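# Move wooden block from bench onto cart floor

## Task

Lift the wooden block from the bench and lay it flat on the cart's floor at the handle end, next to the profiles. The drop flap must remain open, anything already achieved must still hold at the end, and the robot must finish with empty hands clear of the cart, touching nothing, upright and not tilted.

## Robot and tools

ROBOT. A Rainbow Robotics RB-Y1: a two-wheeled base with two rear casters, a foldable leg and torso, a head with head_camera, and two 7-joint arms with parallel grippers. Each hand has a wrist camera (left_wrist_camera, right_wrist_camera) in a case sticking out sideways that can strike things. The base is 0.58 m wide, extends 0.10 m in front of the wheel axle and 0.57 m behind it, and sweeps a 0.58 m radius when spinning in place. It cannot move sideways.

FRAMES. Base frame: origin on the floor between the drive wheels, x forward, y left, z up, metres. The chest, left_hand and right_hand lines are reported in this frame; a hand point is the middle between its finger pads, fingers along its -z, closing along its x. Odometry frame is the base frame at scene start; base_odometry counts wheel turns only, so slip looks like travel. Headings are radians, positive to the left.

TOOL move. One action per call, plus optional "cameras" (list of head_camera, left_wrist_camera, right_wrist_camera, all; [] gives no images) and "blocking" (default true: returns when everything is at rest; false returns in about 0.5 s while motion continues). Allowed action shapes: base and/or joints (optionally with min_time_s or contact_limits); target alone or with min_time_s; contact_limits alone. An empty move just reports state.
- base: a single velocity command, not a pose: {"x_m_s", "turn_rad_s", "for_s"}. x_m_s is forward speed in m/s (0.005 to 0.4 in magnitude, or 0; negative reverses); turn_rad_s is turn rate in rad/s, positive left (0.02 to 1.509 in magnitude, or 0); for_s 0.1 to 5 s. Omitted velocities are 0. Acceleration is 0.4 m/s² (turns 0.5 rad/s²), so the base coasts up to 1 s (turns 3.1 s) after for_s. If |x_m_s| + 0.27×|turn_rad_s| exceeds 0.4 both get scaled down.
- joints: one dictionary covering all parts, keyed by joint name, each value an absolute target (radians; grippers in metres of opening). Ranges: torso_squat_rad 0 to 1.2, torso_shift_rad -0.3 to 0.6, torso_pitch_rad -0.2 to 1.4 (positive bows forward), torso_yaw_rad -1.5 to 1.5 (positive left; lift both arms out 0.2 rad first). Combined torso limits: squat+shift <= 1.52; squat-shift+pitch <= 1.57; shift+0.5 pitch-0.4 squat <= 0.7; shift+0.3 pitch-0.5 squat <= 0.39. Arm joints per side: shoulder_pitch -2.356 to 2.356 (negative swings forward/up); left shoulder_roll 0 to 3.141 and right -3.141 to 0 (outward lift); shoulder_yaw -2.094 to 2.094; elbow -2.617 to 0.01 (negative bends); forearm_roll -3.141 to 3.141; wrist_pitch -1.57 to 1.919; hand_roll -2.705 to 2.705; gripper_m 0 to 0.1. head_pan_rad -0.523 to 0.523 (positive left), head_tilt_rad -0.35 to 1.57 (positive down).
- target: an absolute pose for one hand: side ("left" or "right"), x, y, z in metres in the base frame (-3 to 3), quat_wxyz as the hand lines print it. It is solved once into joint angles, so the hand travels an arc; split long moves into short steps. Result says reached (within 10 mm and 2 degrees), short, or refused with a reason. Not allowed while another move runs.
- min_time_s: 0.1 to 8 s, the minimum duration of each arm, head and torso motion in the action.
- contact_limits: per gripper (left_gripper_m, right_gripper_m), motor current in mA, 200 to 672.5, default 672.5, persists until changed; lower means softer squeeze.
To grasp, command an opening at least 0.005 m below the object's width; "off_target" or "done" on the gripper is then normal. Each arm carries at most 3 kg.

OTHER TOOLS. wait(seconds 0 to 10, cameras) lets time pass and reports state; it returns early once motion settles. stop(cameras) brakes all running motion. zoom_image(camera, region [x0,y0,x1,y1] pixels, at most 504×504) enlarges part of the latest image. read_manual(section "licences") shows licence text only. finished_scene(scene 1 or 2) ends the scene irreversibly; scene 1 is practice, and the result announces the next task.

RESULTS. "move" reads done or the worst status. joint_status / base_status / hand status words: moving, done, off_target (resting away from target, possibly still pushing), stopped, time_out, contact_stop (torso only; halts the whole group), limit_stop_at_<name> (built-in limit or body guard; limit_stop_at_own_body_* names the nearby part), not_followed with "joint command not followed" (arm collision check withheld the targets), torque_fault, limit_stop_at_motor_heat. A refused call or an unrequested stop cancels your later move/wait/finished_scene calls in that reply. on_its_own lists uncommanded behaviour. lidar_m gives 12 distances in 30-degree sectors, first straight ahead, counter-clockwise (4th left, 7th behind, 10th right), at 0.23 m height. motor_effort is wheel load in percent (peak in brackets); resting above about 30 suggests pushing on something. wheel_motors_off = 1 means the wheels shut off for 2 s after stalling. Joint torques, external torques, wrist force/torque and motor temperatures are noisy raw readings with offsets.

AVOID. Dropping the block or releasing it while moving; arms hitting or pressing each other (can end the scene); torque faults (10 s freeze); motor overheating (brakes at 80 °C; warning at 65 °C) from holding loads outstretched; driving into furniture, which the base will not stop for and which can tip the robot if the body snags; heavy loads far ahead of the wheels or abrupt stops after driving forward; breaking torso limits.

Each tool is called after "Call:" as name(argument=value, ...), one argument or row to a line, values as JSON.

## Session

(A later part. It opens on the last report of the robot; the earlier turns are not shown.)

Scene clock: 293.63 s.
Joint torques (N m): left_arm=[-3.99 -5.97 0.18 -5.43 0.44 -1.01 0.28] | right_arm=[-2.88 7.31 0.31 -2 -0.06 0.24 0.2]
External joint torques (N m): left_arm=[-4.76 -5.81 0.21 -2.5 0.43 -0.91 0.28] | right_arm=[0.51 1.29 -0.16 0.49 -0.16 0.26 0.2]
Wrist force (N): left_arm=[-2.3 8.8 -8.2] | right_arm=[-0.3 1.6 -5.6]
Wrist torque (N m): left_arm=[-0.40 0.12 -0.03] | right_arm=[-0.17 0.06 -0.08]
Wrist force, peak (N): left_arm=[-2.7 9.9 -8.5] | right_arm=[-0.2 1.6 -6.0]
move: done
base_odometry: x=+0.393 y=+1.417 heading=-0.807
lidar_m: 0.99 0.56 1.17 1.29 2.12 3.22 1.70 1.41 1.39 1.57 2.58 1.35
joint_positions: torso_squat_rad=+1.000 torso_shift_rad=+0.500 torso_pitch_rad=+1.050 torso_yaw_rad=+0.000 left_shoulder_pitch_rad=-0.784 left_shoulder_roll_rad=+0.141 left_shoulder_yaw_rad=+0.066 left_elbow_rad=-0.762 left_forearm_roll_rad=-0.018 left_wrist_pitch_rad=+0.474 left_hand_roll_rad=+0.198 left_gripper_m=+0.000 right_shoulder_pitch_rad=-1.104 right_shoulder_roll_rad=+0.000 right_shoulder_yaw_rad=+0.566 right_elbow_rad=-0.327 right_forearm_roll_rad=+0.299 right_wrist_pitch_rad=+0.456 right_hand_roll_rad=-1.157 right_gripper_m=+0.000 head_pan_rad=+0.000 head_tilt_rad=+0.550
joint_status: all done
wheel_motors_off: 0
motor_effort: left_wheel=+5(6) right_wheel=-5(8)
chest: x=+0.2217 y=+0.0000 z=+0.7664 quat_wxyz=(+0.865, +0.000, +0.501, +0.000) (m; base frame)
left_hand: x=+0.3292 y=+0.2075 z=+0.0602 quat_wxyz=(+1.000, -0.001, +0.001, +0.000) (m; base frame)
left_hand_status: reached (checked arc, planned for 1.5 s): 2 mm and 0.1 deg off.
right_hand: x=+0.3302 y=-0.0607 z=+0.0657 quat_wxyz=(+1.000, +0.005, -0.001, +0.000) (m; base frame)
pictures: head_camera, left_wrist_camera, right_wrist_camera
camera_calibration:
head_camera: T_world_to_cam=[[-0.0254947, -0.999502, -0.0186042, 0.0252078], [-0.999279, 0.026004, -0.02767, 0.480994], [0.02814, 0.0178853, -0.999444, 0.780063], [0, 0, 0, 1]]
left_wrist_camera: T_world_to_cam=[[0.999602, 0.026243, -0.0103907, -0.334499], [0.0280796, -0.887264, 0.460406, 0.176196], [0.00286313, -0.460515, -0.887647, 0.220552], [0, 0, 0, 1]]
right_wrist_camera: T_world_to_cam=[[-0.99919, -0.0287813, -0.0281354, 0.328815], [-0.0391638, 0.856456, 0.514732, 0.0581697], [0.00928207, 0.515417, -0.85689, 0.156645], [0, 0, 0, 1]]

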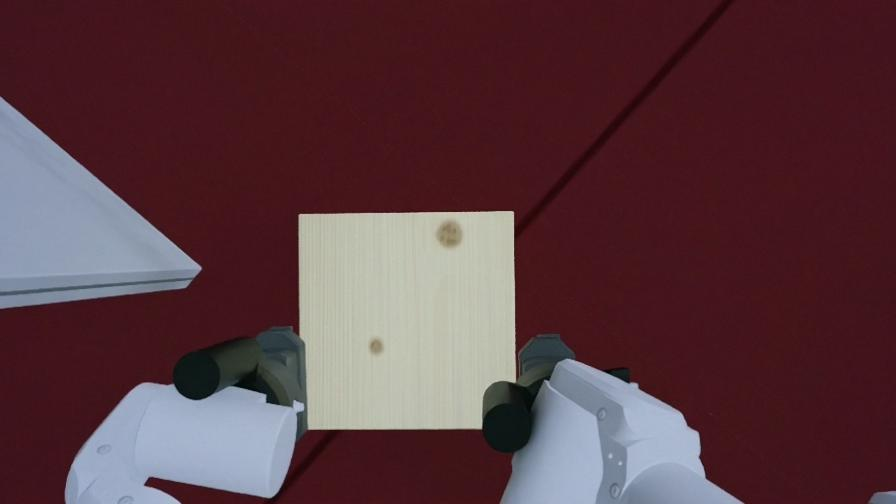

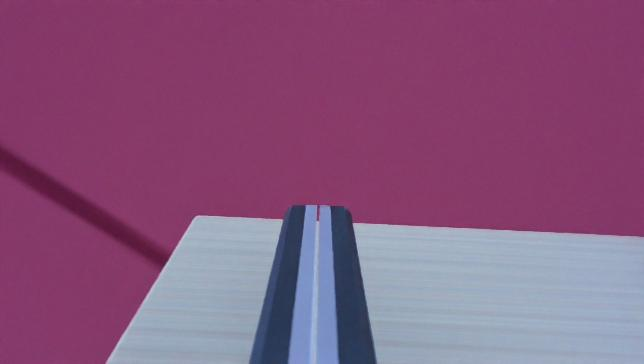

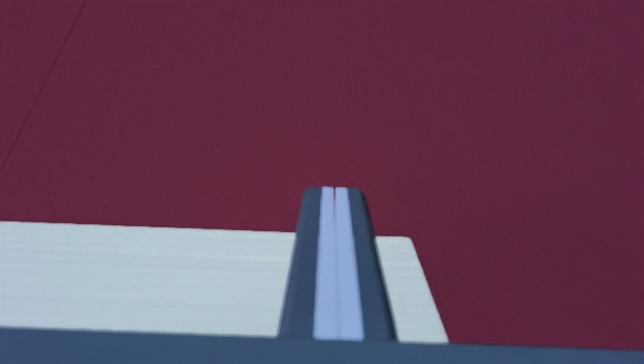

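Call:
move(
  target={"side": "left", "x": 0.33, "y": 0.198, "z": 0.06, "quat_wxyz": [1, 0, 0, 0]},
  min_time_s=1.5,
)

Scene clock: 297.00 s.
Joint torques (N m): left_arm=[-4.02 -6.24 -0.18 -3.86 0.47 -0.89 0.43] | right_arm=[-3.11 7.06 0.29 -2.05 0.04 0.13 0.17]
External joint torques (N m): left_arm=[-4.64 -5.64 -0.03 -0.92 0.46 -0.79 0.43] | right_arm=[0.28 1.05 -0.18 0.44 -0.05 0.16 0.17]
Wrist force (N): left_arm=[-2.1 8.9 -8.5] | right_arm=[-0.2 1.4 -5.4]
Wrist torque (N m): left_arm=[-0.40 0.10 0.00] | right_arm=[-0.12 0.07 -0.06]
Wrist force, peak (N): left_arm=[-3.3 10.9 -8.0] | right_arm=[-0.5 1.9 -6.0]
move: done
base_odometry: x=+0.393 y=+1.417 heading=-0.807
lidar_m: 0.99 0.55 1.16 1.29 2.13 3.25 1.69 1.41 1.39 1.57 2.57 1.34
joint_positions: torso_squat_rad=+1.000 torso_shift_rad=+0.500 torso_pitch_rad=+1.050 torso_yaw_rad=+0.000 left_shoulder_pitch_rad=-0.791 left_shoulder_roll_rad=+0.122 left_shoulder_yaw_rad=+0.073 left_elbow_rad=-0.757 left_forearm_roll_rad=-0.059 left_wrist_pitch_rad=+0.475 left_hand_roll_rad=+0.224 left_gripper_m=+0.000 right_shoulder_pitch_rad=-1.104 right_shoulder_roll_rad=+0.000 right_shoulder_yaw_rad=+0.566 right_elbow_rad=-0.327 right_forearm_roll_rad=+0.299 right_wrist_pitch_rad=+0.456 right_hand_roll_rad=-1.157 right_gripper_m=+0.000 head_pan_rad=+0.000 head_tilt_rad=+0.550
joint_status: all done
wheel_motors_off: 0
motor_effort: left_wheel=+5(6) right_wheel=-5(7)
chest: x=+0.2217 y=+0.0000 z=+0.7664 quat_wxyz=(+0.865, +0.000, +0.501, +0.000) (m; base frame)
left_hand: x=+0.3293 y=+0.1992 z=+0.0602 quat_wxyz=(+1.000, +0.000, +0.001, +0.000) (m; base frame)
left_hand_status: reached (checked arc, planned for 1.5 s): 1 mm and 0.1 deg off.
right_hand: x=+0.3302 y=-0.0606 z=+0.0657 quat_wxyz=(+1.000, +0.005, -0.001, +0.000) (m; base frame)
pictures: head_camera, left_wrist_camera, right_wrist_camera
camera_calibration:
head_camera: T_world_to_cam=[[-0.0254741, -0.999502, -0.0186404, 0.0252309], [-0.999279, 0.0259844, -0.0276691, 0.480994], [0.0281397, 0.0179221, -0.999443, 0.780063], [0, 0, 0, 1]]
left_wrist_camera: T_world_to_cam=[[0.999601, 0.0264015, -0.0100348, -0.33443], [0.0280609, -0.887904, 0.459173, 0.169045], [0.00321289, -0.459271, -0.88829, 0.216389], [0, 0, 0, 1]]
right_wrist_camera: T_world_to_cam=[[-0.999189, -0.0288006, -0.0281367, 0.328816], [-0.0391814, 0.856437, 0.514763, 0.0581499], [0.00927186, 0.515448, -0.856871, 0.156633], [0, 0, 0, 1]]

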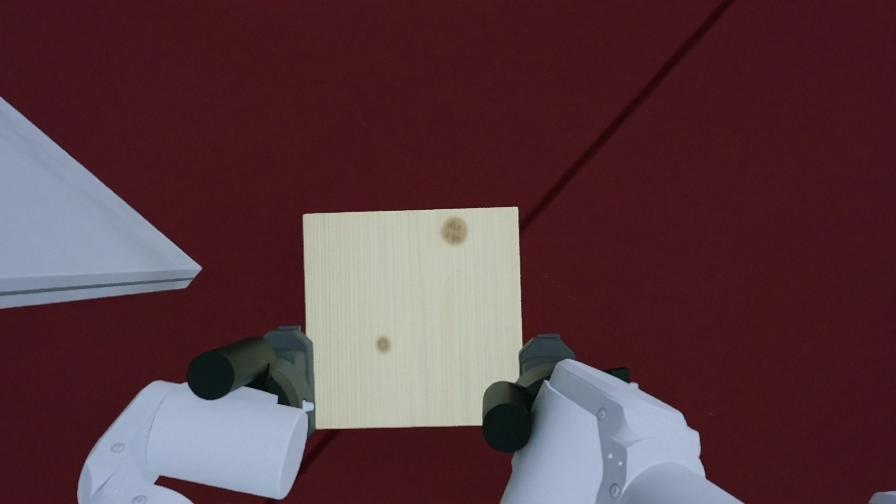

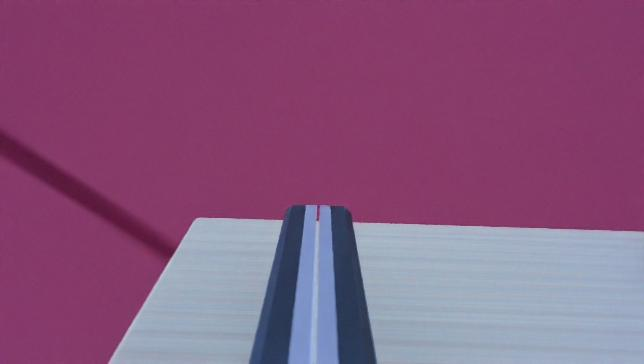

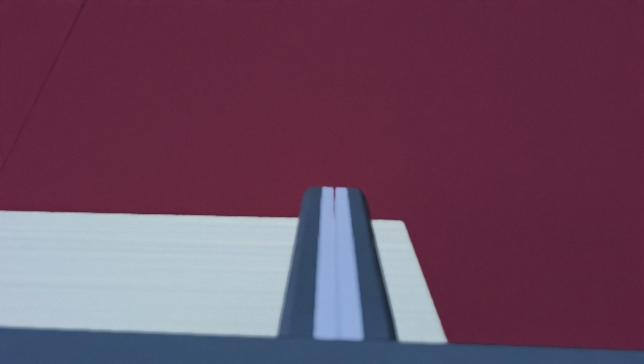

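Call:
move(
  target={"side": "left", "x": 0.33, "y": 0.191, "z": 0.06, "quat_wxyz": [1, 0, 0, 0]},
  min_time_s=1.5,
)

Scene clock: 299.50 s.
Joint torques (N m): left_arm=[-4.4 -7.93 -0.76 -3.75 0.54 -1.05 0.33] | right_arm=[-3.23 7.16 0.34 -1.91 -0.05 0.08 0.36]
External joint torques (N m): left_arm=[-4.9 -6.97 -0.52 -0.83 0.53 -0.96 0.33] | right_arm=[0.16 1.15 -0.14 0.58 -0.15 0.11 0.36]
Wrist force (N): left_arm=[-2.0 10.6 -7.8] | right_arm=[-0.3 0.6 -5.7]
Wrist torque (N m): left_arm=[-0.44 0.16 0.04] | right_arm=[-0.14 0.10 -0.09]
Wrist force, peak (N): left_arm=[-1.2 10.3 -9.9] | right_arm=[0.1 0.6 -6.4]
move: done
base_odometry: x=+0.393 y=+1.417 heading=-0.807
lidar_m: 0.98 0.57 1.16 1.29 2.13 3.25 1.69 1.40 1.40 1.59 2.57 1.34
joint_positions: torso_squat_rad=+1.000 torso_shift_rad=+0.500 torso_pitch_rad=+1.050 torso_yaw_rad=+0.000 left_shoulder_pitch_rad=-0.797 left_shoulder_roll_rad=+0.107 left_shoulder_yaw_rad=+0.078 left_elbow_rad=-0.752 left_forearm_roll_rad=-0.091 left_wrist_pitch_rad=+0.475 left_hand_roll_rad=+0.245 left_gripper_m=+0.000 right_shoulder_pitch_rad=-1.104 right_shoulder_roll_rad=+0.000 right_shoulder_yaw_rad=+0.566 right_elbow_rad=-0.327 right_forearm_roll_rad=+0.299 right_wrist_pitch_rad=+0.456 right_hand_roll_rad=-1.157 right_gripper_m=+0.000 head_pan_rad=+0.000 head_tilt_rad=+0.550
joint_status: all done
wheel_motors_off: 0
motor_effort: left_wheel=+6(6) right_wheel=-5(8)
chest: x=+0.2217 y=+0.0000 z=+0.7664 quat_wxyz=(+0.865, +0.000, +0.501, +0.000) (m; base frame)
left_hand: x=+0.3293 y=+0.1925 z=+0.0601 quat_wxyz=(+1.000, +0.000, +0.001, +0.000) (m; base frame)
left_hand_status: reached (checked arc, planned for 1.5 s): 2 mm and 0.1 deg off.
right_hand: x=+0.3302 y=-0.0606 z=+0.0657 quat_wxyz=(+1.000, +0.005, -0.001, +0.000) (m; base frame)
pictures: head_camera, left_wrist_camera, right_wrist_camera
camera_calibration:
head_camera: T_world_to_cam=[[-0.0254638, -0.999502, -0.0186581, 0.0252422], [-0.99928, 0.0259747, -0.0276685, 0.480993], [0.0281394, 0.0179401, -0.999443, 0.780063], [0, 0, 0, 1]]
left_wrist_camera: T_world_to_cam=[[0.999598, 0.0265318, -0.0100158, -0.334267], [0.0281708, -0.888301, 0.458397, 0.163166], [0.00326506, -0.458494, -0.888691, 0.213106], [0, 0, 0, 1]]
right_wrist_camera: T_world_to_cam=[[-0.999189, -0.0288107, -0.0281349, 0.328816], [-0.0391892, 0.85643, 0.514774, 0.0581412], [0.00926459, 0.515459, -0.856864, 0.156628], [0, 0, 0, 1]]

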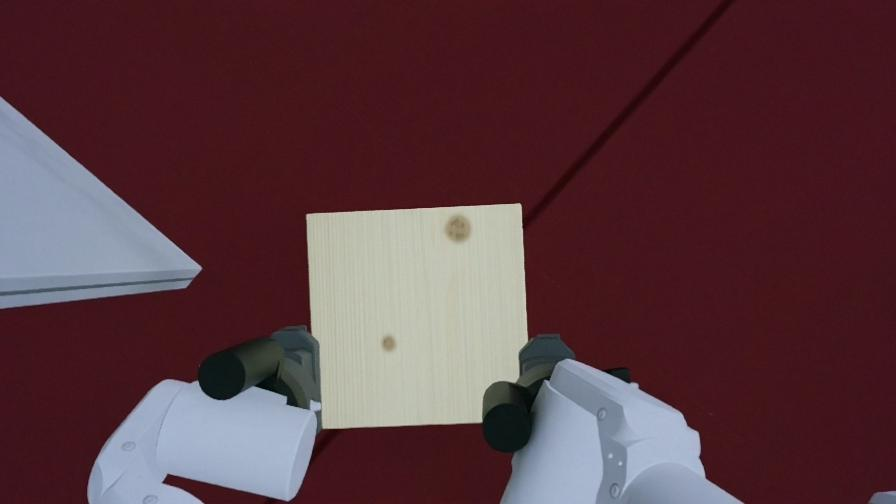

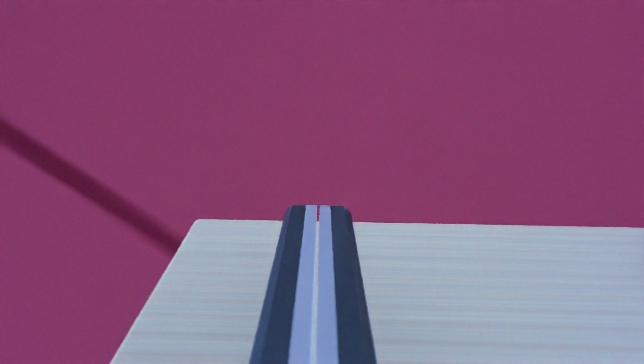

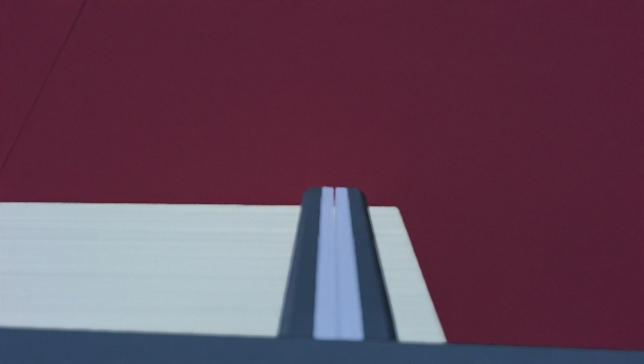

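Call:
move(
  target={"side": "left", "x": 0.33, "y": 0.184, "z": 0.06, "quat_wxyz": [1, 0, 0, 0]},
  min_time_s=1.5,
  cameras=["right_wrist_camera"],
)

Scene clock: 302.13 s.
Joint torques (N m): left_arm=[-8.23 -19.6 -5.76 -4.06 2.46 -2.08 0.24] | right_arm=[-3.42 12.94 0.31 -4.67 -0.34 -1.89 0.25]
External joint torques (N m): left_arm=[-8.62 -18.38 -5.45 -1.16 2.45 -1.99 0.24] | right_arm=[-0.03 6.97 -0.16 -2.19 -0.43 -1.87 0.25]
Wrist force (N): left_arm=[-1.9 29.7 0.8] | right_arm=[1.3 -10.3 1.0]
Wrist torque (N m): left_arm=[-0.85 0.09 0.12] | right_arm=[0.14 0.11 -0.04]
Wrist force, peak (N): left_arm=[-1.2 30.4 -0.4] | right_arm=[1.6 -11.1 2.8]
move: done
base_odometry: x=+0.393 y=+1.417 heading=-0.807
lidar_m: 0.98 0.56 1.16 1.31 2.12 3.22 1.70 1.40 1.39 1.58 2.55 1.35
joint_positions: torso_squat_rad=+1.000 torso_shift_rad=+0.500 torso_pitch_rad=+1.050 torso_yaw_rad=+0.000 left_shoulder_pitch_rad=-0.803 left_shoulder_roll_rad=+0.095 left_shoulder_yaw_rad=+0.083 left_elbow_rad=-0.745 left_forearm_roll_rad=-0.122 left_wrist_pitch_rad=+0.475 left_hand_roll_rad=+0.266 left_gripper_m=+0.000 right_shoulder_pitch_rad=-1.104 right_shoulder_roll_rad=-0.002 right_shoulder_yaw_rad=+0.566 right_elbow_rad=-0.326 right_forearm_roll_rad=+0.300 right_wrist_pitch_rad=+0.456 right_hand_roll_rad=-1.157 right_gripper_m=+0.000 head_pan_rad=+0.000 head_tilt_rad=+0.550
joint_status: all done
wheel_motors_off: 0
motor_effort: left_wheel=+7(7) right_wheel=-8(8)
chest: x=+0.2217 y=+0.0000 z=+0.7664 quat_wxyz=(+0.865, +0.000, +0.501, +0.000) (m; base frame)
left_hand: x=+0.3292 y=+0.1882 z=+0.0601 quat_wxyz=(+1.000, +0.002, +0.001, +0.000) (m; base frame)
left_hand_status: reached (checked arc, planned for 1.5 s): 4 mm and 0.3 deg off.
right_hand: x=+0.3304 y=-0.0619 z=+0.0655 quat_wxyz=(+1.000, +0.004, -0.001, +0.000) (m; base frame)
pictures: right_wrist_camera
camera_calibration:
right_wrist_camera: T_world_to_cam=[[-0.999183, -0.0290813, -0.0280644, 0.328897], [-0.0393647, 0.857557, 0.512881, 0.0595692], [0.00915159, 0.513566, -0.858001, 0.1571], [0, 0, 0, 1]]

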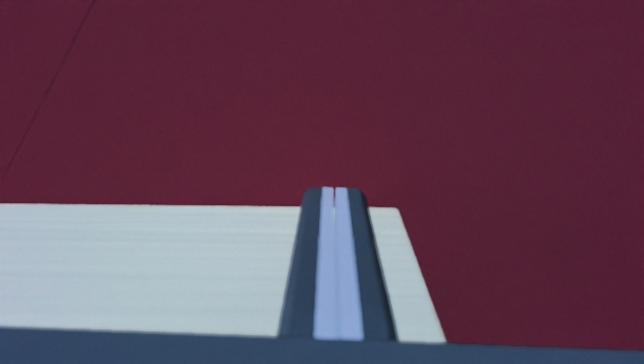

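Call:
move(
  target={"side": "left", "x": 0.33, "y": 0.178, "z": 0.06, "quat_wxyz": [1, 0, 0, 0]},
  min_time_s=1.5,
  cameras=["right_wrist_camera"],
)

Scene clock: 305.23 s.
Joint torques (N m): left_arm=[-11 -28.79 -9.31 -4.57 3.8 -3.61 0.18] | right_arm=[-3.87 19.73 0.6 -7.95 -0.86 -4.02 0.12]
External joint torques (N m): left_arm=[-11.29 -27.34 -8.94 -1.7 3.79 -3.53 0.18] | right_arm=[-0.48 13.81 0.13 -5.49 -0.96 -4 0.12]
Wrist force (N): left_arm=[-0.9 43.4 4.0] | right_arm=[1.6 -21.4 9.5]
Wrist torque (N m): left_arm=[-1.12 0.17 0.18] | right_arm=[0.34 0.14 -0.02]
Wrist force, peak (N): left_arm=[0.3 44.4 4.5] | right_arm=[1.4 -22.8 13.2]
move: done
base_odometry: x=+0.393 y=+1.417 heading=-0.807
lidar_m: 0.98 0.56 1.15 1.30 2.12 3.23 1.69 1.41 1.39 1.58 2.56 1.36
joint_positions: torso_squat_rad=+1.000 torso_shift_rad=+0.500 torso_pitch_rad=+1.050 torso_yaw_rad=+0.000 left_shoulder_pitch_rad=-0.808 left_shoulder_roll_rad=+0.084 left_shoulder_yaw_rad=+0.088 left_elbow_rad=-0.738 left_forearm_roll_rad=-0.150 left_wrist_pitch_rad=+0.475 left_hand_roll_rad=+0.284 left_gripper_m=+0.000 right_shoulder_pitch_rad=-1.104 right_shoulder_roll_rad=-0.003 right_shoulder_yaw_rad=+0.566 right_elbow_rad=-0.325 right_forearm_roll_rad=+0.300 right_wrist_pitch_rad=+0.457 right_hand_roll_rad=-1.157 right_gripper_m=+0.000 head_pan_rad=+0.000 head_tilt_rad=+0.550
joint_status: all done
wheel_motors_off: 0
motor_effort: left_wheel=+8(9) right_wheel=-8(11)
chest: x=+0.2216 y=+0.0000 z=+0.7665 quat_wxyz=(+0.865, +0.000, +0.501, +0.000) (m; base frame)
left_hand: x=+0.3290 y=+0.1840 z=+0.0601 quat_wxyz=(+1.000, +0.004, +0.001, +0.000) (m; base frame)
left_hand_status: reached (checked arc, planned for 1.5 s): 6 mm and 0.4 deg off.
right_hand: x=+0.3305 y=-0.0635 z=+0.0653 quat_wxyz=(+1.000, +0.002, -0.001, +0.000) (m; base frame)
pictures: right_wrist_camera
camera_calibration:
right_wrist_camera: T_world_to_cam=[[-0.999176, -0.0293602, -0.0280124, 0.328957], [-0.039552, 0.85899, 0.510463, 0.0614021], [0.0090751, 0.51115, -0.859444, 0.157746], [0, 0, 0, 1]]

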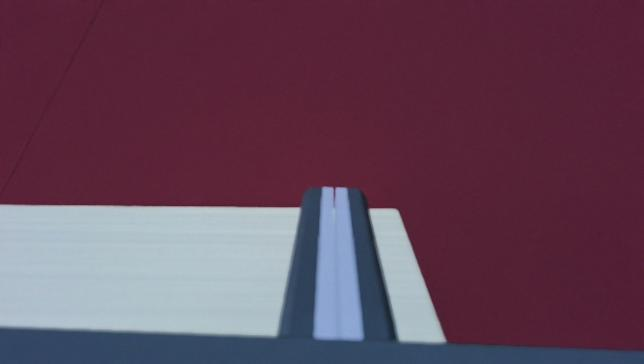

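Call:
move(
  target={"side": "left", "x": 0.33, "y": 0.174, "z": 0.06, "quat_wxyz": [1, 0, 0, 0]},
  min_time_s=1.5,
  cameras=[],
)

Call:
move(
  joints={"torso_squat_rad": 0.88, "torso_shift_rad": 0.44},
  min_time_s=3,
)

Scene clock: 309.57 s.
Wrist force, peak (N): left_arm=[-0.7 55.9 15.5] | right_arm=[1.3 -28.0 16.7]
move: done
joint_status: all done
wheel_motors_off: 0
motor_effort: left_wheel=+9(10) right_wheel=-8(11)
left_hand_status: reached (checked arc, planned for 1.5 s): 8 mm and 0.6 deg off.
pictures: none

Scene clock: 312.83 s.
Joint torques (N m): left_arm=[-7.26 -25.79 -9.8 -4.78 3.95 -2.33 0.17] | right_arm=[-9.29 31.1 0.57 -14.97 -1.26 -6.91 -0.1]
External joint torques (N m): left_arm=[-7.46 -24.08 -9.37 -1.94 3.94 -2.25 0.17] | right_arm=[-5.99 25.27 0.12 -12.57 -1.36 -6.91 -0.1]
Wrist force (N): left_arm=[2.8 35.2 -19.4] | right_arm=[-0.9 -32.9 -11.6]
Wrist torque (N m): left_arm=[-0.59 0.04 -0.08] | right_arm=[0.25 0.04 0.14]
Wrist force, peak (N): left_arm=[-0.8 55.0 13.4] | right_arm=[-0.2 -33.6 -10.9]
move: done
base_odometry: x=+0.393 y=+1.417 heading=-0.807
lidar_m: 0.97 0.53 1.12 1.28 2.11 3.23 1.69 1.41 1.39 1.57 2.58 1.34
joint_positions: torso_squat_rad=+0.880 torso_shift_rad=+0.440 torso_pitch_rad=+1.050 torso_yaw_rad=+0.000 left_shoulder_pitch_rad=-0.815 left_shoulder_roll_rad=+0.075 left_shoulder_yaw_rad=+0.091 left_elbow_rad=-0.731 left_forearm_roll_rad=-0.169 left_wrist_pitch_rad=+0.473 left_hand_roll_rad=+0.298 left_gripper_m=+0.000 right_shoulder_pitch_rad=-1.103 right_shoulder_roll_rad=-0.006 right_shoulder_yaw_rad=+0.566 right_elbow_rad=-0.323 right_forearm_roll_rad=+0.300 right_wrist_pitch_rad=+0.457 right_hand_roll_rad=-1.157 right_gripper_m=+0.000 head_pan_rad=+0.000 head_tilt_rad=+0.550
joint_status: all done
wheel_motors_off: 0
motor_effort: left_wheel=+8(10) right_wheel=-8(11)
chest: x=+0.2305 y=+0.0000 z=+0.8378 quat_wxyz=(+0.865, +0.000, +0.501, +0.000) (m; base frame)
left_hand: x=+0.3378 y=+0.1790 z=+0.1311 quat_wxyz=(+1.000, +0.003, +0.001, +0.000) (m; base frame)
right_hand: x=+0.3378 y=-0.0669 z=+0.1358 quat_wxyz=(+1.000, -0.001, +0.001, +0.000) (m; base frame)
pictures: head_camera, left_wrist_camera, right_wrist_camera
camera_calibration:
head_camera: T_world_to_cam=[[-0.0255246, -0.999502, -0.0185564, 0.0267172], [-0.999289, 0.0260253, -0.0272617, 0.4914], [0.0277311, 0.0178474, -0.999456, 0.851339], [0, 0, 0, 1]]
left_wrist_camera: T_world_to_cam=[[0.999582, 0.0268272, -0.01081, -0.341615], [0.0288119, -0.890827, 0.453428, 0.11927], [0.00253439, -0.45355, -0.891227, 0.269683], [0, 0, 0, 1]]
right_wrist_camera: T_world_to_cam=[[-0.999254, -0.0293625, -0.025068, 0.337791], [-0.0380128, 0.861804, 0.505816, 0.0288966], [0.00675167, 0.506392, -0.862277, 0.220924], [0, 0, 0, 1]]

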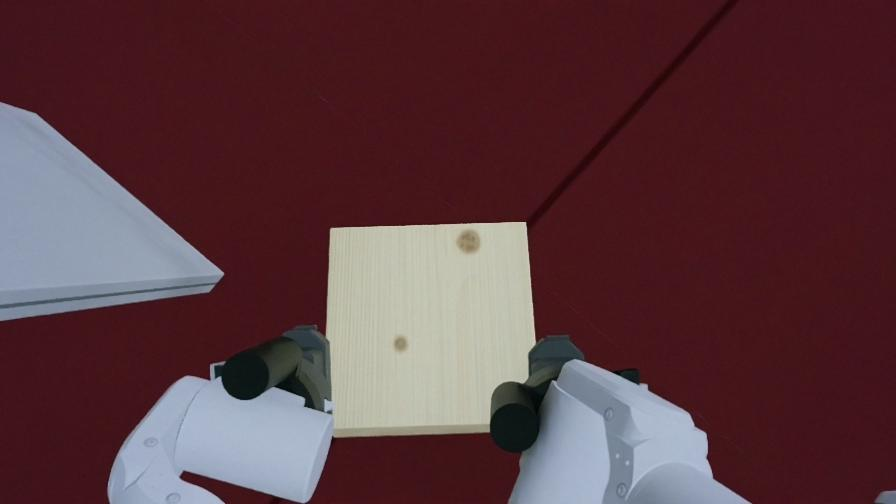

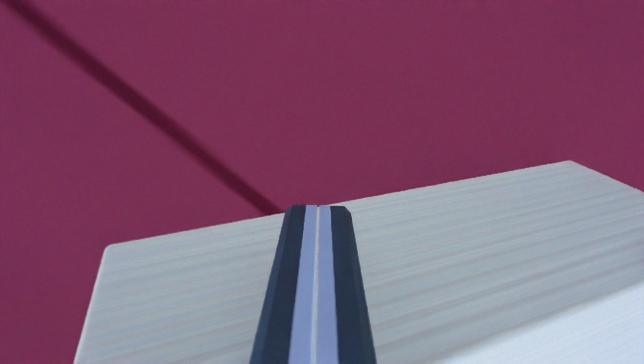

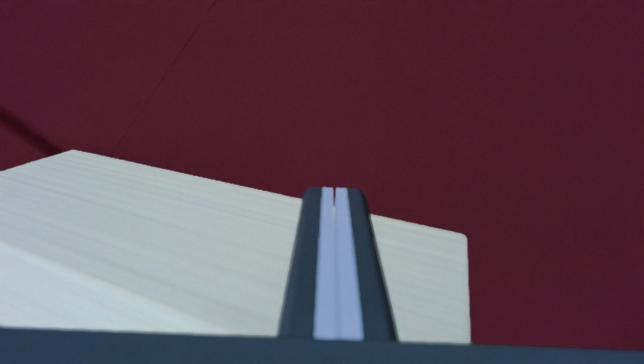

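Call:
move(
  joints={"torso_squat_rad": 0.72, "torso_shift_rad": 0.36},
  min_time_s=3,
)

Scene clock: 316.80 s.
Joint torques (N m): left_arm=[-0.77 -3.36 -1.32 -3.36 0.3 -0.62 0.08] | right_arm=[-4.81 9.23 0.51 -2.9 -0.42 -0.12 -0.05]
External joint torques (N m): left_arm=[-0.9 -1.49 -0.84 -0.5 0.29 -0.53 0.08] | right_arm=[-1.43 3.23 0.04 -0.41 -0.51 -0.1 -0.05]
Wrist force (N): left_arm=[1.2 1.5 -8.1] | right_arm=[0.0 1.7 -5.3]
Wrist torque (N m): left_arm=[-0.33 0.22 0.05] | right_arm=[-0.17 0.11 -0.10]
Wrist force, peak (N): left_arm=[3.8 35.8 -19.3] | right_arm=[-0.6 -32.9 -11.1]
move: done
base_odometry: x=+0.393 y=+1.417 heading=-0.807
lidar_m: 0.99 0.53 1.13 1.26 2.14 3.22 1.70 1.40 1.39 1.58 2.55 1.35
joint_positions: torso_squat_rad=+0.720 torso_shift_rad=+0.360 torso_pitch_rad=+1.050 torso_yaw_rad=+0.000 left_shoulder_pitch_rad=-0.816 left_shoulder_roll_rad=+0.069 left_shoulder_yaw_rad=+0.089 left_elbow_rad=-0.731 left_forearm_roll_rad=-0.168 left_wrist_pitch_rad=+0.473 left_hand_roll_rad=+0.298 left_gripper_m=+0.000 right_shoulder_pitch_rad=-1.104 right_shoulder_roll_rad=-0.001 right_shoulder_yaw_rad=+0.566 right_elbow_rad=-0.326 right_forearm_roll_rad=+0.300 right_wrist_pitch_rad=+0.456 right_hand_roll_rad=-1.157 right_gripper_m=+0.000 head_pan_rad=+0.000 head_tilt_rad=+0.550
joint_status: all done
wheel_motors_off: 0
motor_effort: left_wheel=+7(8) right_wheel=-6(10)
chest: x=+0.2258 y=+0.0000 z=+0.9270 quat_wxyz=(+0.865, +0.000, +0.501, +0.000) (m; base frame)
left_hand: x=+0.3337 y=+0.1740 z=+0.2206 quat_wxyz=(+1.000, +0.000, +0.001, +0.000) (m; base frame)
right_hand: x=+0.3340 y=-0.0612 z=+0.2261 quat_wxyz=(+1.000, +0.004, -0.001, +0.000) (m; base frame)
pictures: head_camera, left_wrist_camera, right_wrist_camera
camera_calibration:
head_camera: T_world_to_cam=[[-0.0255208, -0.999502, -0.0185578, 0.0282589], [-0.999279, 0.0260281, -0.0276315, 0.489461], [0.0281008, 0.0178392, -0.999446, 0.940455], [0, 0, 0, 1]]
left_wrist_camera: T_world_to_cam=[[0.999596, 0.0266549, -0.00984279, -0.33656], [0.0281959, -0.887657, 0.459641, 0.0727114], [0.00351467, -0.459733, -0.88805, 0.347254], [0, 0, 0, 1]]
right_wrist_camera: T_world_to_cam=[[-0.9992, -0.02884, -0.027692, 0.337011], [-0.0389782, 0.856887, 0.514029, -0.0236882], [0.00890429, 0.514697, -0.857326, 0.294575], [0, 0, 0, 1]]

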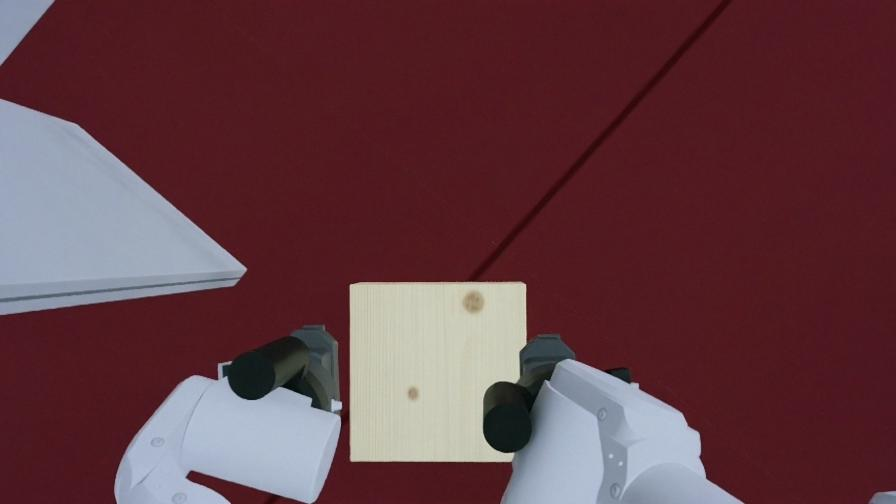

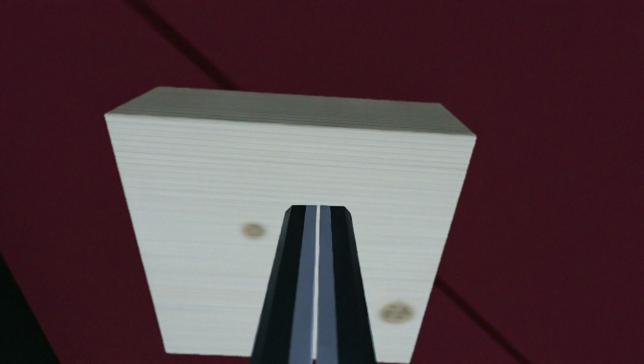

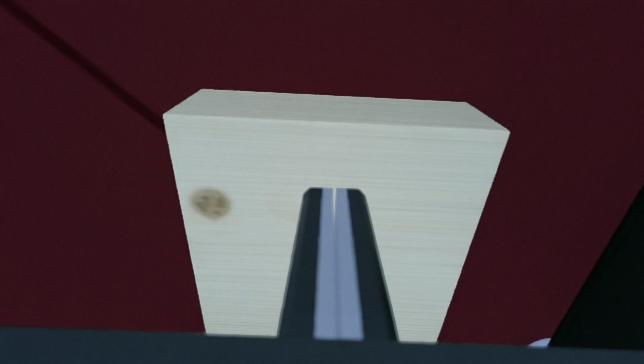

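Call:
move(
  base={"turn_rad_s": -0.3, "for_s": 1},
  cameras=[],
)

Call:
move(
  base={"x_m_s": -0.15, "for_s": 1.35},
  cameras=[],
)

Call:
move(
  base={"turn_rad_s": 0.3, "for_s": 1},
)

Scene clock: 327.60 s.
Wrist force, peak (N): left_arm=[0.4 2.4 -8.7] | right_arm=[0.0 2.5 -5.4]
move: done
base_status: done (sent for 1 of 1 s)
wheel_motors_off: 0
motor_effort: left_wheel=+15(33) right_wheel=-9(34)
pictures: none

Scene clock: 329.77 s.
Wrist force, peak (N): left_arm=[1.1 2.2 -8.5] | right_arm=[-0.1 2.4 -5.4]
move: done
base_status: done (sent for 1.37 of 1.37 s)
wheel_motors_off: 0
motor_effort: left_wheel=+4(15) right_wheel=-4(39)
pictures: none

Scene clock: 331.70 s.
Joint torques (N m): left_arm=[-0.26 -2.54 -0.82 -2.95 0.31 -0.5 0.22] | right_arm=[-3.5 8.44 0.5 -2.5 -0.22 0.01 -0.05]
External joint torques (N m): left_arm=[-0.38 -0.67 -0.35 -0.09 0.3 -0.41 0.22] | right_arm=[-0.11 2.43 0.03 -0.01 -0.31 0.03 -0.05]
Wrist force (N): left_arm=[0.3 1.4 -7.4] | right_arm=[-0.6 1.9 -5.0]
Wrist torque (N m): left_arm=[-0.33 0.08 0.07] | right_arm=[-0.19 -0.01 -0.08]
Wrist force, peak (N): left_arm=[0.4 2.0 -8.7] | right_arm=[-0.3 2.2 -5.5]
move: done
base_odometry: x=+0.301 y=+1.601 heading=-0.807
lidar_m: 1.19 0.66 1.18 1.37 2.28 3.03 1.60 1.31 1.31 1.47 2.42 1.57
base_status: done (sent for 1 of 1 s)
joint_positions: torso_squat_rad=+0.720 torso_shift_rad=+0.360 torso_pitch_rad=+1.050 torso_yaw_rad=+0.000 left_shoulder_pitch_rad=-0.817 left_shoulder_roll_rad=+0.069 left_shoulder_yaw_rad=+0.089 left_elbow_rad=-0.731 left_forearm_roll_rad=-0.168 left_wrist_pitch_rad=+0.473 left_hand_roll_rad=+0.298 left_gripper_m=+0.000 right_shoulder_pitch_rad=-1.104 right_shoulder_roll_rad=+0.000 right_shoulder_yaw_rad=+0.566 right_elbow_rad=-0.327 right_forearm_roll_rad=+0.300 right_wrist_pitch_rad=+0.456 right_hand_roll_rad=-1.157 right_gripper_m=+0.000 head_pan_rad=+0.000 head_tilt_rad=+0.550
wheel_motors_off: 0
motor_effort: left_wheel=-6(25) right_wheel=+13(32)
chest: x=+0.2257 y=+0.0001 z=+0.9270 quat_wxyz=(+0.865, +0.000, +0.501, +0.000) (m; base frame)
left_hand: x=+0.3339 y=+0.1739 z=+0.2207 quat_wxyz=(+1.000, +0.000, +0.000, +0.000) (m; base frame)
right_hand: x=+0.3343 y=-0.0610 z=+0.2263 quat_wxyz=(+1.000, +0.004, -0.001, +0.000) (m; base frame)
pictures: head_camera, left_wrist_camera, right_wrist_camera
camera_calibration:
head_camera: T_world_to_cam=[[-0.0255002, -0.999503, -0.018517, 0.0282444], [-0.999275, 0.0260091, -0.0277864, 0.489547], [0.0282542, 0.017795, -0.999442, 0.94048], [0, 0, 0, 1]]
left_wrist_camera: T_world_to_cam=[[0.999601, 0.0266477, -0.00941091, -0.336842], [0.0279899, -0.887523, 0.459913, 0.0724975], [0.00390324, -0.459992, -0.887914, 0.347144], [0, 0, 0, 1]]
right_wrist_camera: T_world_to_cam=[[-0.999186, -0.0288709, -0.0281671, 0.337375], [-0.0392524, 0.856709, 0.514304, -0.0239466], [0.0092826, 0.514991, -0.857145, 0.294417], [0, 0, 0, 1]]

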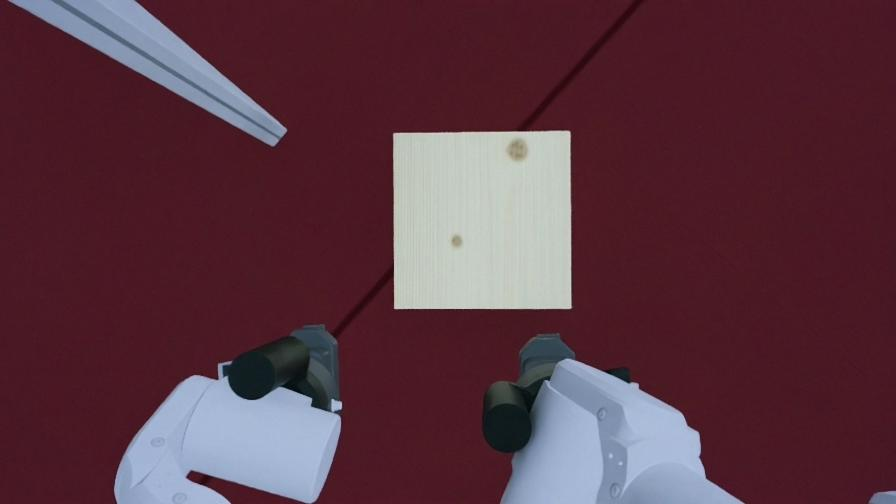

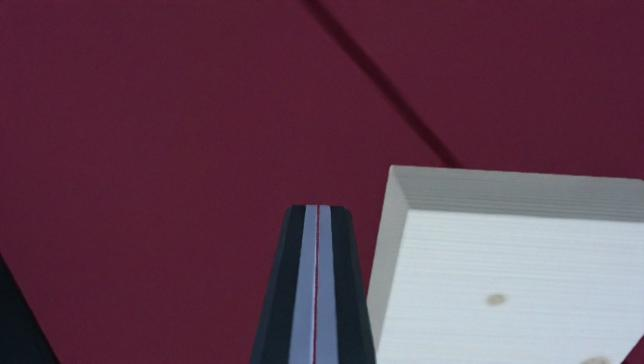

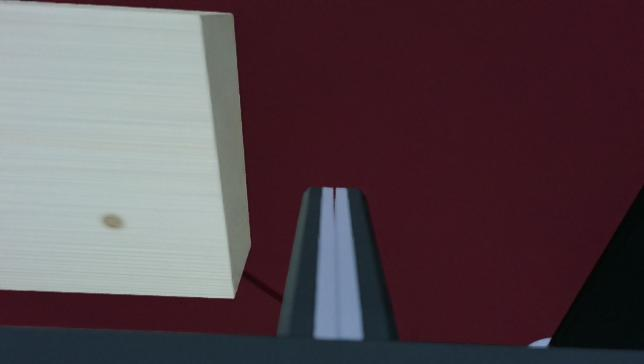

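Call:
move(
  target={"side": "left", "x": 0.38, "y": 0.175, "z": 0.22, "quat_wxyz": [1, 0, 0, 0]},
  cameras=[],
)

Call:
move(
  target={"side": "right", "x": 0.38, "y": -0.175, "z": 0.224, "quat_wxyz": [1, 0, 0, 0]},
  cameras=[],
)

Call:
move(
  joints={"torso_squat_rad": 1.0, "torso_shift_rad": 0.5, "left_gripper_m": 0.1, "right_gripper_m": 0.1},
  min_time_s=2,
)

Scene clock: 341.47 s.
Wrist force, peak (N): left_arm=[0.9 1.9 -8.6] | right_arm=[-0.8 2.4 -5.3]
move: done
joint_status: all done
wheel_motors_off: 0
motor_effort: left_wheel=-9(11) right_wheel=+14(16)
left_hand_status: reached (checked arc, planned for 0.4 s): 0 mm and 0.0 deg off.
pictures: none

Scene clock: 342.57 s.
Wrist force, peak (N): left_arm=[0.4 1.6 -8.3] | right_arm=[0.4 3.1 -5.2]
move: done
joint_status: all done
wheel_motors_off: 0
motor_effort: left_wheel=-9(10) right_wheel=+17(18)
right_hand_status: reached (checked arc, planned for 0.7 s): 0 mm and 0.2 deg off.
pictures: none

Scene clock: 344.90 s.
Joint torques (N m): left_arm=[-2.12 -1.81 1.22 -2.59 0.09 0.01 -0.16] | right_arm=[-1.93 1.58 -1.89 -3.44 0.31 -0.08 -0.3]
External joint torques (N m): left_arm=[0.34 -0.7 1.54 0.6 0.08 0.1 -0.16] | right_arm=[0.39 2.26 -1.53 -0.26 0.19 -0.06 -0.3]
Wrist force (N): left_arm=[0.2 1.2 -7.5] | right_arm=[0.0 2.5 -4.8]
Wrist torque (N m): left_arm=[-0.29 0.11 0.08] | right_arm=[-0.27 0.10 -0.07]
Wrist force, peak (N): left_arm=[0.8 2.1 -8.7] | right_arm=[0.0 2.2 -5.5]
move: done
base_odometry: x=+0.301 y=+1.601 heading=-0.807
lidar_m: 1.21 0.68 1.21 1.41 2.28 3.05 1.59 1.32 1.31 1.47 2.43 1.56
joint_positions: torso_squat_rad=+1.000 torso_shift_rad=+0.500 torso_pitch_rad=+1.050 torso_yaw_rad=+0.000 left_shoulder_pitch_rad=-0.951 left_shoulder_roll_rad=+0.106 left_shoulder_yaw_rad=+0.100 left_elbow_rad=-0.635 left_forearm_roll_rad=-0.118 left_wrist_pitch_rad=+0.507 left_hand_roll_rad=+0.279 left_gripper_m=+0.099 right_shoulder_pitch_rad=-0.956 right_shoulder_roll_rad=-0.293 right_shoulder_yaw_rad=+0.466 right_elbow_rad=-0.699 right_forearm_roll_rad=-0.092 right_wrist_pitch_rad=+0.543 right_hand_roll_rad=-0.684 right_gripper_m=+0.099 head_pan_rad=+0.000 head_tilt_rad=+0.550
joint_status: all done
wheel_motors_off: 0
motor_effort: left_wheel=-8(10) right_wheel=+16(17)
chest: x=+0.2217 y=+0.0000 z=+0.7664 quat_wxyz=(+0.865, +0.000, +0.501, +0.000) (m; base frame)
left_hand: x=+0.3761 y=+0.1749 z=+0.0597 quat_wxyz=(+1.000, +0.000, +0.000, +0.000) (m; base frame)
right_hand: x=+0.3761 y=-0.1753 z=+0.0634 quat_wxyz=(+1.000, -0.001, -0.001, +0.000) (m; base frame)
pictures: head_camera, left_wrist_camera, right_wrist_camera
camera_calibration:
head_camera: T_world_to_cam=[[-0.0255612, -0.999502, -0.0184899, 0.0251355], [-0.999275, 0.0260684, -0.0277306, 0.481032], [0.0281988, 0.0177677, -0.999444, 0.780074], [0, 0, 0, 1]]
left_wrist_camera: T_world_to_cam=[[0.999609, 0.0266288, -0.00847144, -0.380634], [0.0275436, -0.887796, 0.459413, 0.146538], [0.00471271, -0.459467, -0.888182, 0.204076], [0, 0, 0, 1]]
right_wrist_camera: T_world_to_cam=[[-0.999196, -0.028815, -0.02786, 0.371224], [-0.0389431, 0.862399, 0.504729, 0.1609], [0.00948269, 0.505408, -0.862828, 0.211951], [0, 0, 0, 1]]

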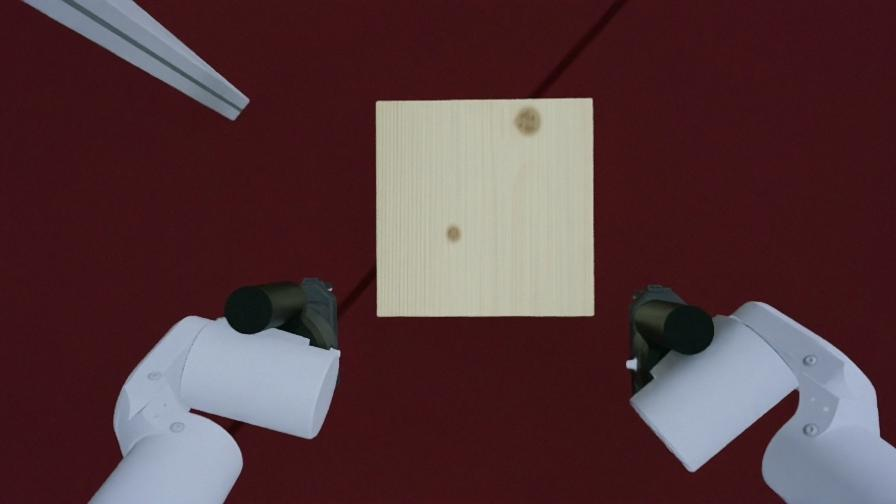

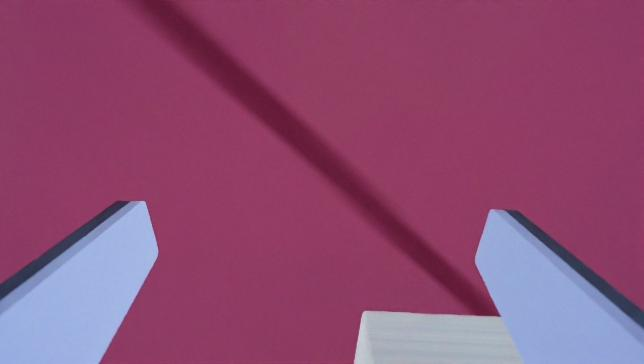

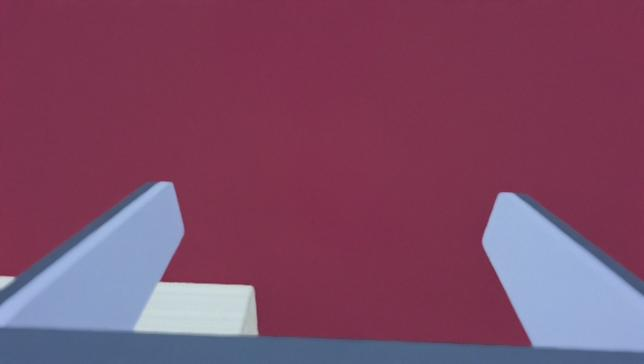

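Call:
move(
  base={"x_m_s": 0.1, "for_s": 1.5},
)

Scene clock: 348.30 s.
Joint torques (N m): left_arm=[-2.1 -1.99 1.66 -2.88 -0.08 -0.07 -0.21] | right_arm=[-1.64 1.31 -1.4 -3.19 0.28 0.04 -0.42]
External joint torques (N m): left_arm=[0.36 -0.87 1.98 0.3 -0.09 0.02 -0.21] | right_arm=[0.67 2 -1.04 -0.01 0.15 0.06 -0.42]
Wrist force (N): left_arm=[0.6 1.6 -8.1] | right_arm=[-0.1 1.8 -5.1]
Wrist torque (N m): left_arm=[-0.33 0.15 0.09] | right_arm=[-0.21 0.12 -0.08]
Wrist force, peak (N): left_arm=[0.6 1.9 -9.1] | right_arm=[0.6 2.6 -5.6]
move: done
base_odometry: x=+0.405 y=+1.492 heading=-0.807
lidar_m: 1.07 0.57 1.13 1.29 2.10 3.26 1.72 1.43 1.41 1.59 2.60 1.42
base_status: done (sent for 1.5 of 1.5 s)
joint_positions: torso_squat_rad=+1.000 torso_shift_rad=+0.500 torso_pitch_rad=+1.050 torso_yaw_rad=+0.000 left_shoulder_pitch_rad=-0.951 left_shoulder_roll_rad=+0.106 left_shoulder_yaw_rad=+0.100 left_elbow_rad=-0.635 left_forearm_roll_rad=-0.118 left_wrist_pitch_rad=+0.507 left_hand_roll_rad=+0.279 left_gripper_m=+0.099 right_shoulder_pitch_rad=-0.956 right_shoulder_roll_rad=-0.293 right_shoulder_yaw_rad=+0.466 right_elbow_rad=-0.699 right_forearm_roll_rad=-0.092 right_wrist_pitch_rad=+0.543 right_hand_roll_rad=-0.684 right_gripper_m=+0.099 head_pan_rad=+0.000 head_tilt_rad=+0.550
wheel_motors_off: 0
motor_effort: left_wheel=-7(18) right_wheel=+5(42)
chest: x=+0.2217 y=+0.0000 z=+0.7664 quat_wxyz=(+0.865, +0.000, +0.501, +0.000) (m; base frame)
left_hand: x=+0.3760 y=+0.1749 z=+0.0596 quat_wxyz=(+1.000, +0.000, +0.000, +0.000) (m; base frame)
right_hand: x=+0.3761 y=-0.1752 z=+0.0634 quat_wxyz=(+1.000, -0.001, -0.001, +0.000) (m; base frame)
pictures: head_camera, left_wrist_camera, right_wrist_camera
camera_calibration:
head_camera: T_world_to_cam=[[-0.0255614, -0.999502, -0.0184893, 0.0251348], [-0.999276, 0.0260681, -0.0277034, 0.481013], [0.0281716, 0.0177677, -0.999445, 0.780066], [0, 0, 0, 1]]
left_wrist_camera: T_world_to_cam=[[0.999609, 0.0266229, -0.00857511, -0.380583], [0.0275861, -0.887802, 0.459397, 0.146539], [0.0046175, -0.459454, -0.888189, 0.204091], [0, 0, 0, 1]]
right_wrist_camera: T_world_to_cam=[[-0.999195, -0.0288172, -0.0279261, 0.371261], [-0.0389795, 0.862338, 0.50483, 0.160838], [0.00953399, 0.505512, -0.862767, 0.211904], [0, 0, 0, 1]]

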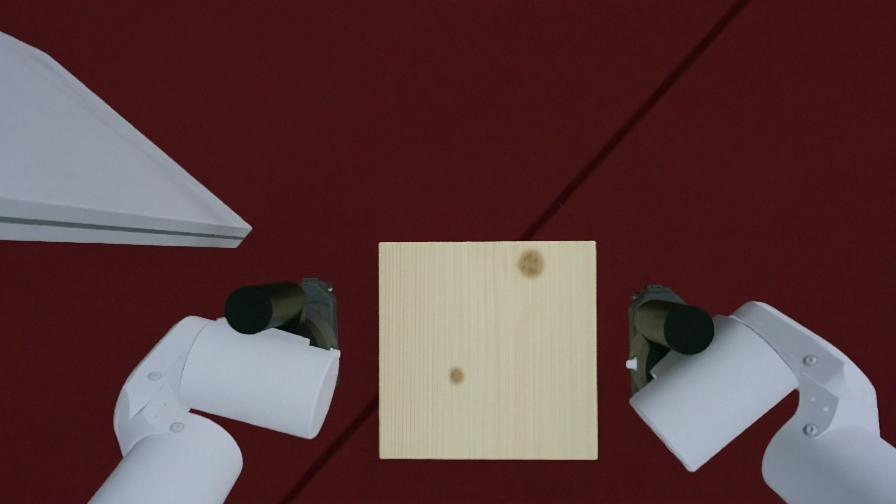

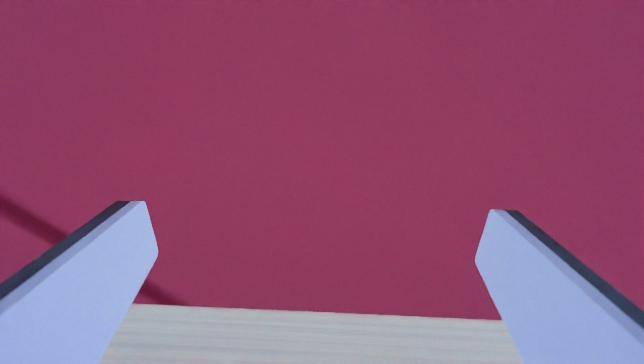

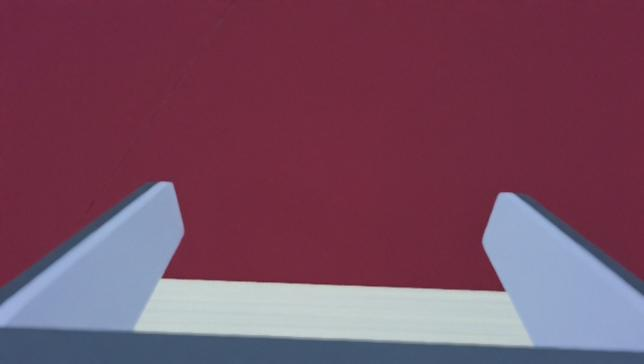

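Call:
move(
  target={"side": "left", "x": 0.376, "y": 0.142, "z": 0.058, "quat_wxyz": [1, 0, 0, 0]},
  cameras=[],
)

Call:
move(
  target={"side": "right", "x": 0.376, "y": -0.142, "z": 0.062, "quat_wxyz": [1, 0, 0, 0]},
)

Scene clock: 350.33 s.
Wrist force, peak (N): left_arm=[1.2 2.2 -8.7] | right_arm=[0.0 2.1 -5.7]
move: done
joint_status: all done
wheel_motors_off: 0
motor_effort: left_wheel=-6(7) right_wheel=+6(8)
left_hand_status: reached (checked arc, planned for 0.4 s): 0 mm and 0.1 deg off.
pictures: none

Scene clock: 351.00 s.
Joint torques (N m): left_arm=[-3.18 -2.97 -0.12 -2.05 0.23 -0.39 -0.2] | right_arm=[-3.08 0.85 0.29 -2.61 0 0.1 0.12]
External joint torques (N m): left_arm=[0.2 -0.36 0.44 0.72 0.22 -0.3 -0.2] | right_arm=[0.1 -0.2 0.35 0.54 -0.12 0.12 0.12]
Wrist force (N): left_arm=[0.7 1.8 -7.7] | right_arm=[-0.4 2.4 -5.2]
Wrist torque (N m): left_arm=[-0.37 0.13 0.06] | right_arm=[-0.28 0.07 -0.08]
Wrist force, peak (N): left_arm=[0.3 2.1 -8.3] | right_arm=[0.6 3.5 -5.1]
move: done
base_odometry: x=+0.405 y=+1.492 heading=-0.807
lidar_m: 1.06 0.57 1.13 1.28 2.12 3.28 1.73 1.42 1.41 1.58 2.57 1.41
joint_positions: torso_squat_rad=+1.000 torso_shift_rad=+0.500 torso_pitch_rad=+1.050 torso_yaw_rad=+0.000 left_shoulder_pitch_rad=-1.022 left_shoulder_roll_rad=+0.056 left_shoulder_yaw_rad=+0.096 left_elbow_rad=-0.524 left_forearm_roll_rad=-0.255 left_wrist_pitch_rad=+0.470 left_hand_roll_rad=+0.421 left_gripper_m=+0.099 right_shoulder_pitch_rad=-1.014 right_shoulder_roll_rad=-0.215 right_shoulder_yaw_rad=+0.471 right_elbow_rad=-0.607 right_forearm_roll_rad=-0.011 right_wrist_pitch_rad=+0.535 right_hand_roll_rad=-0.758 right_gripper_m=+0.099 head_pan_rad=+0.000 head_tilt_rad=+0.550
joint_status: all done
wheel_motors_off: 0
motor_effort: left_wheel=-5(6) right_wheel=+2(8)
chest: x=+0.2217 y=+0.0001 z=+0.7664 quat_wxyz=(+0.865, +0.000, +0.501, +0.000) (m; base frame)
left_hand: x=+0.3761 y=+0.1420 z=+0.0583 quat_wxyz=(+1.000, -0.001, +0.000, +0.000) (m; base frame)
right_hand: x=+0.3760 y=-0.1418 z=+0.0621 quat_wxyz=(+1.000, +0.000, +0.000, +0.000) (m; base frame)
right_hand_status: reached (checked arc, planned for 0.4 s): 0 mm and 0.0 deg off.
pictures: head_camera, left_wrist_camera, right_wrist_camera
camera_calibration:
head_camera: T_world_to_cam=[[-0.0255108, -0.999503, -0.018522, 0.0251571], [-0.999278, 0.0260182, -0.0276923, 0.481006], [0.0281604, 0.0178022, -0.999445, 0.780066], [0, 0, 0, 1]]
left_wrist_camera: T_world_to_cam=[[0.999604, 0.0268182, -0.00856622, -0.379774], [0.0277509, -0.887355, 0.460251, 0.117774], [0.00474182, -0.460306, -0.887748, 0.18783], [0, 0, 0, 1]]
right_wrist_camera: T_world_to_cam=[[-0.999237, -0.0288182, -0.0263798, 0.372034], [-0.0382194, 0.861079, 0.507033, 0.132067], [0.00810327, 0.507654, -0.861523, 0.194684], [0, 0, 0, 1]]

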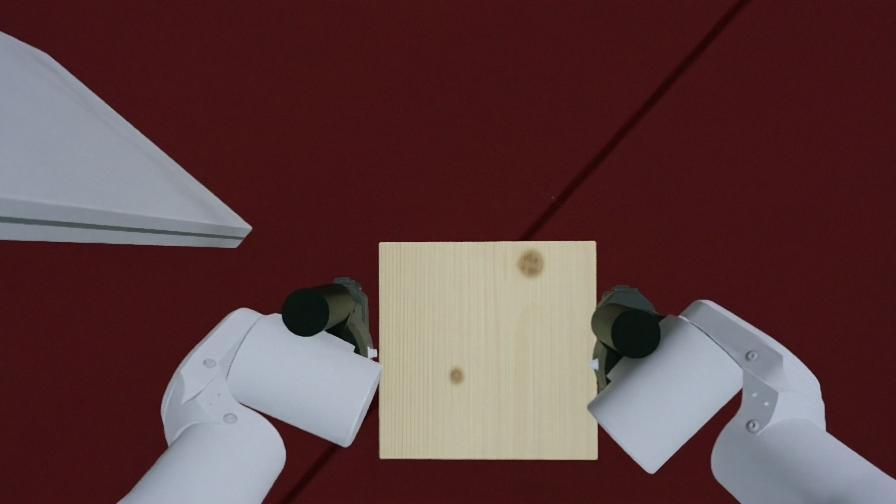

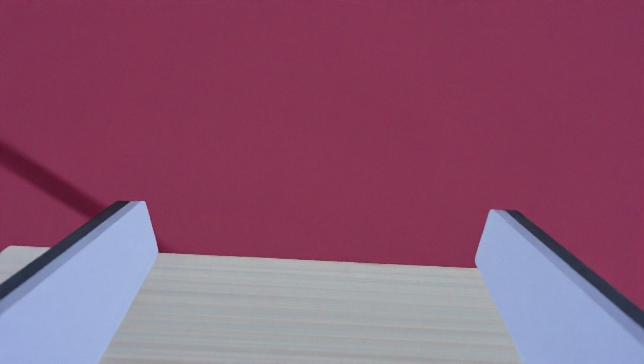

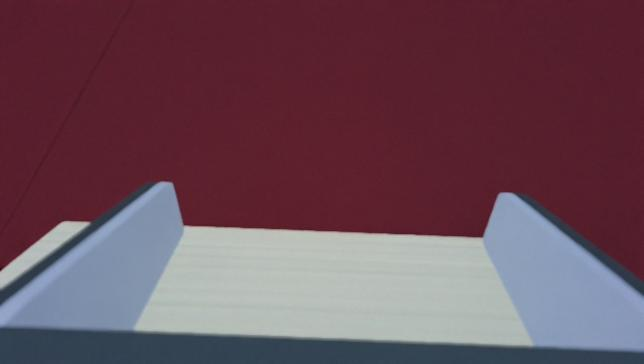

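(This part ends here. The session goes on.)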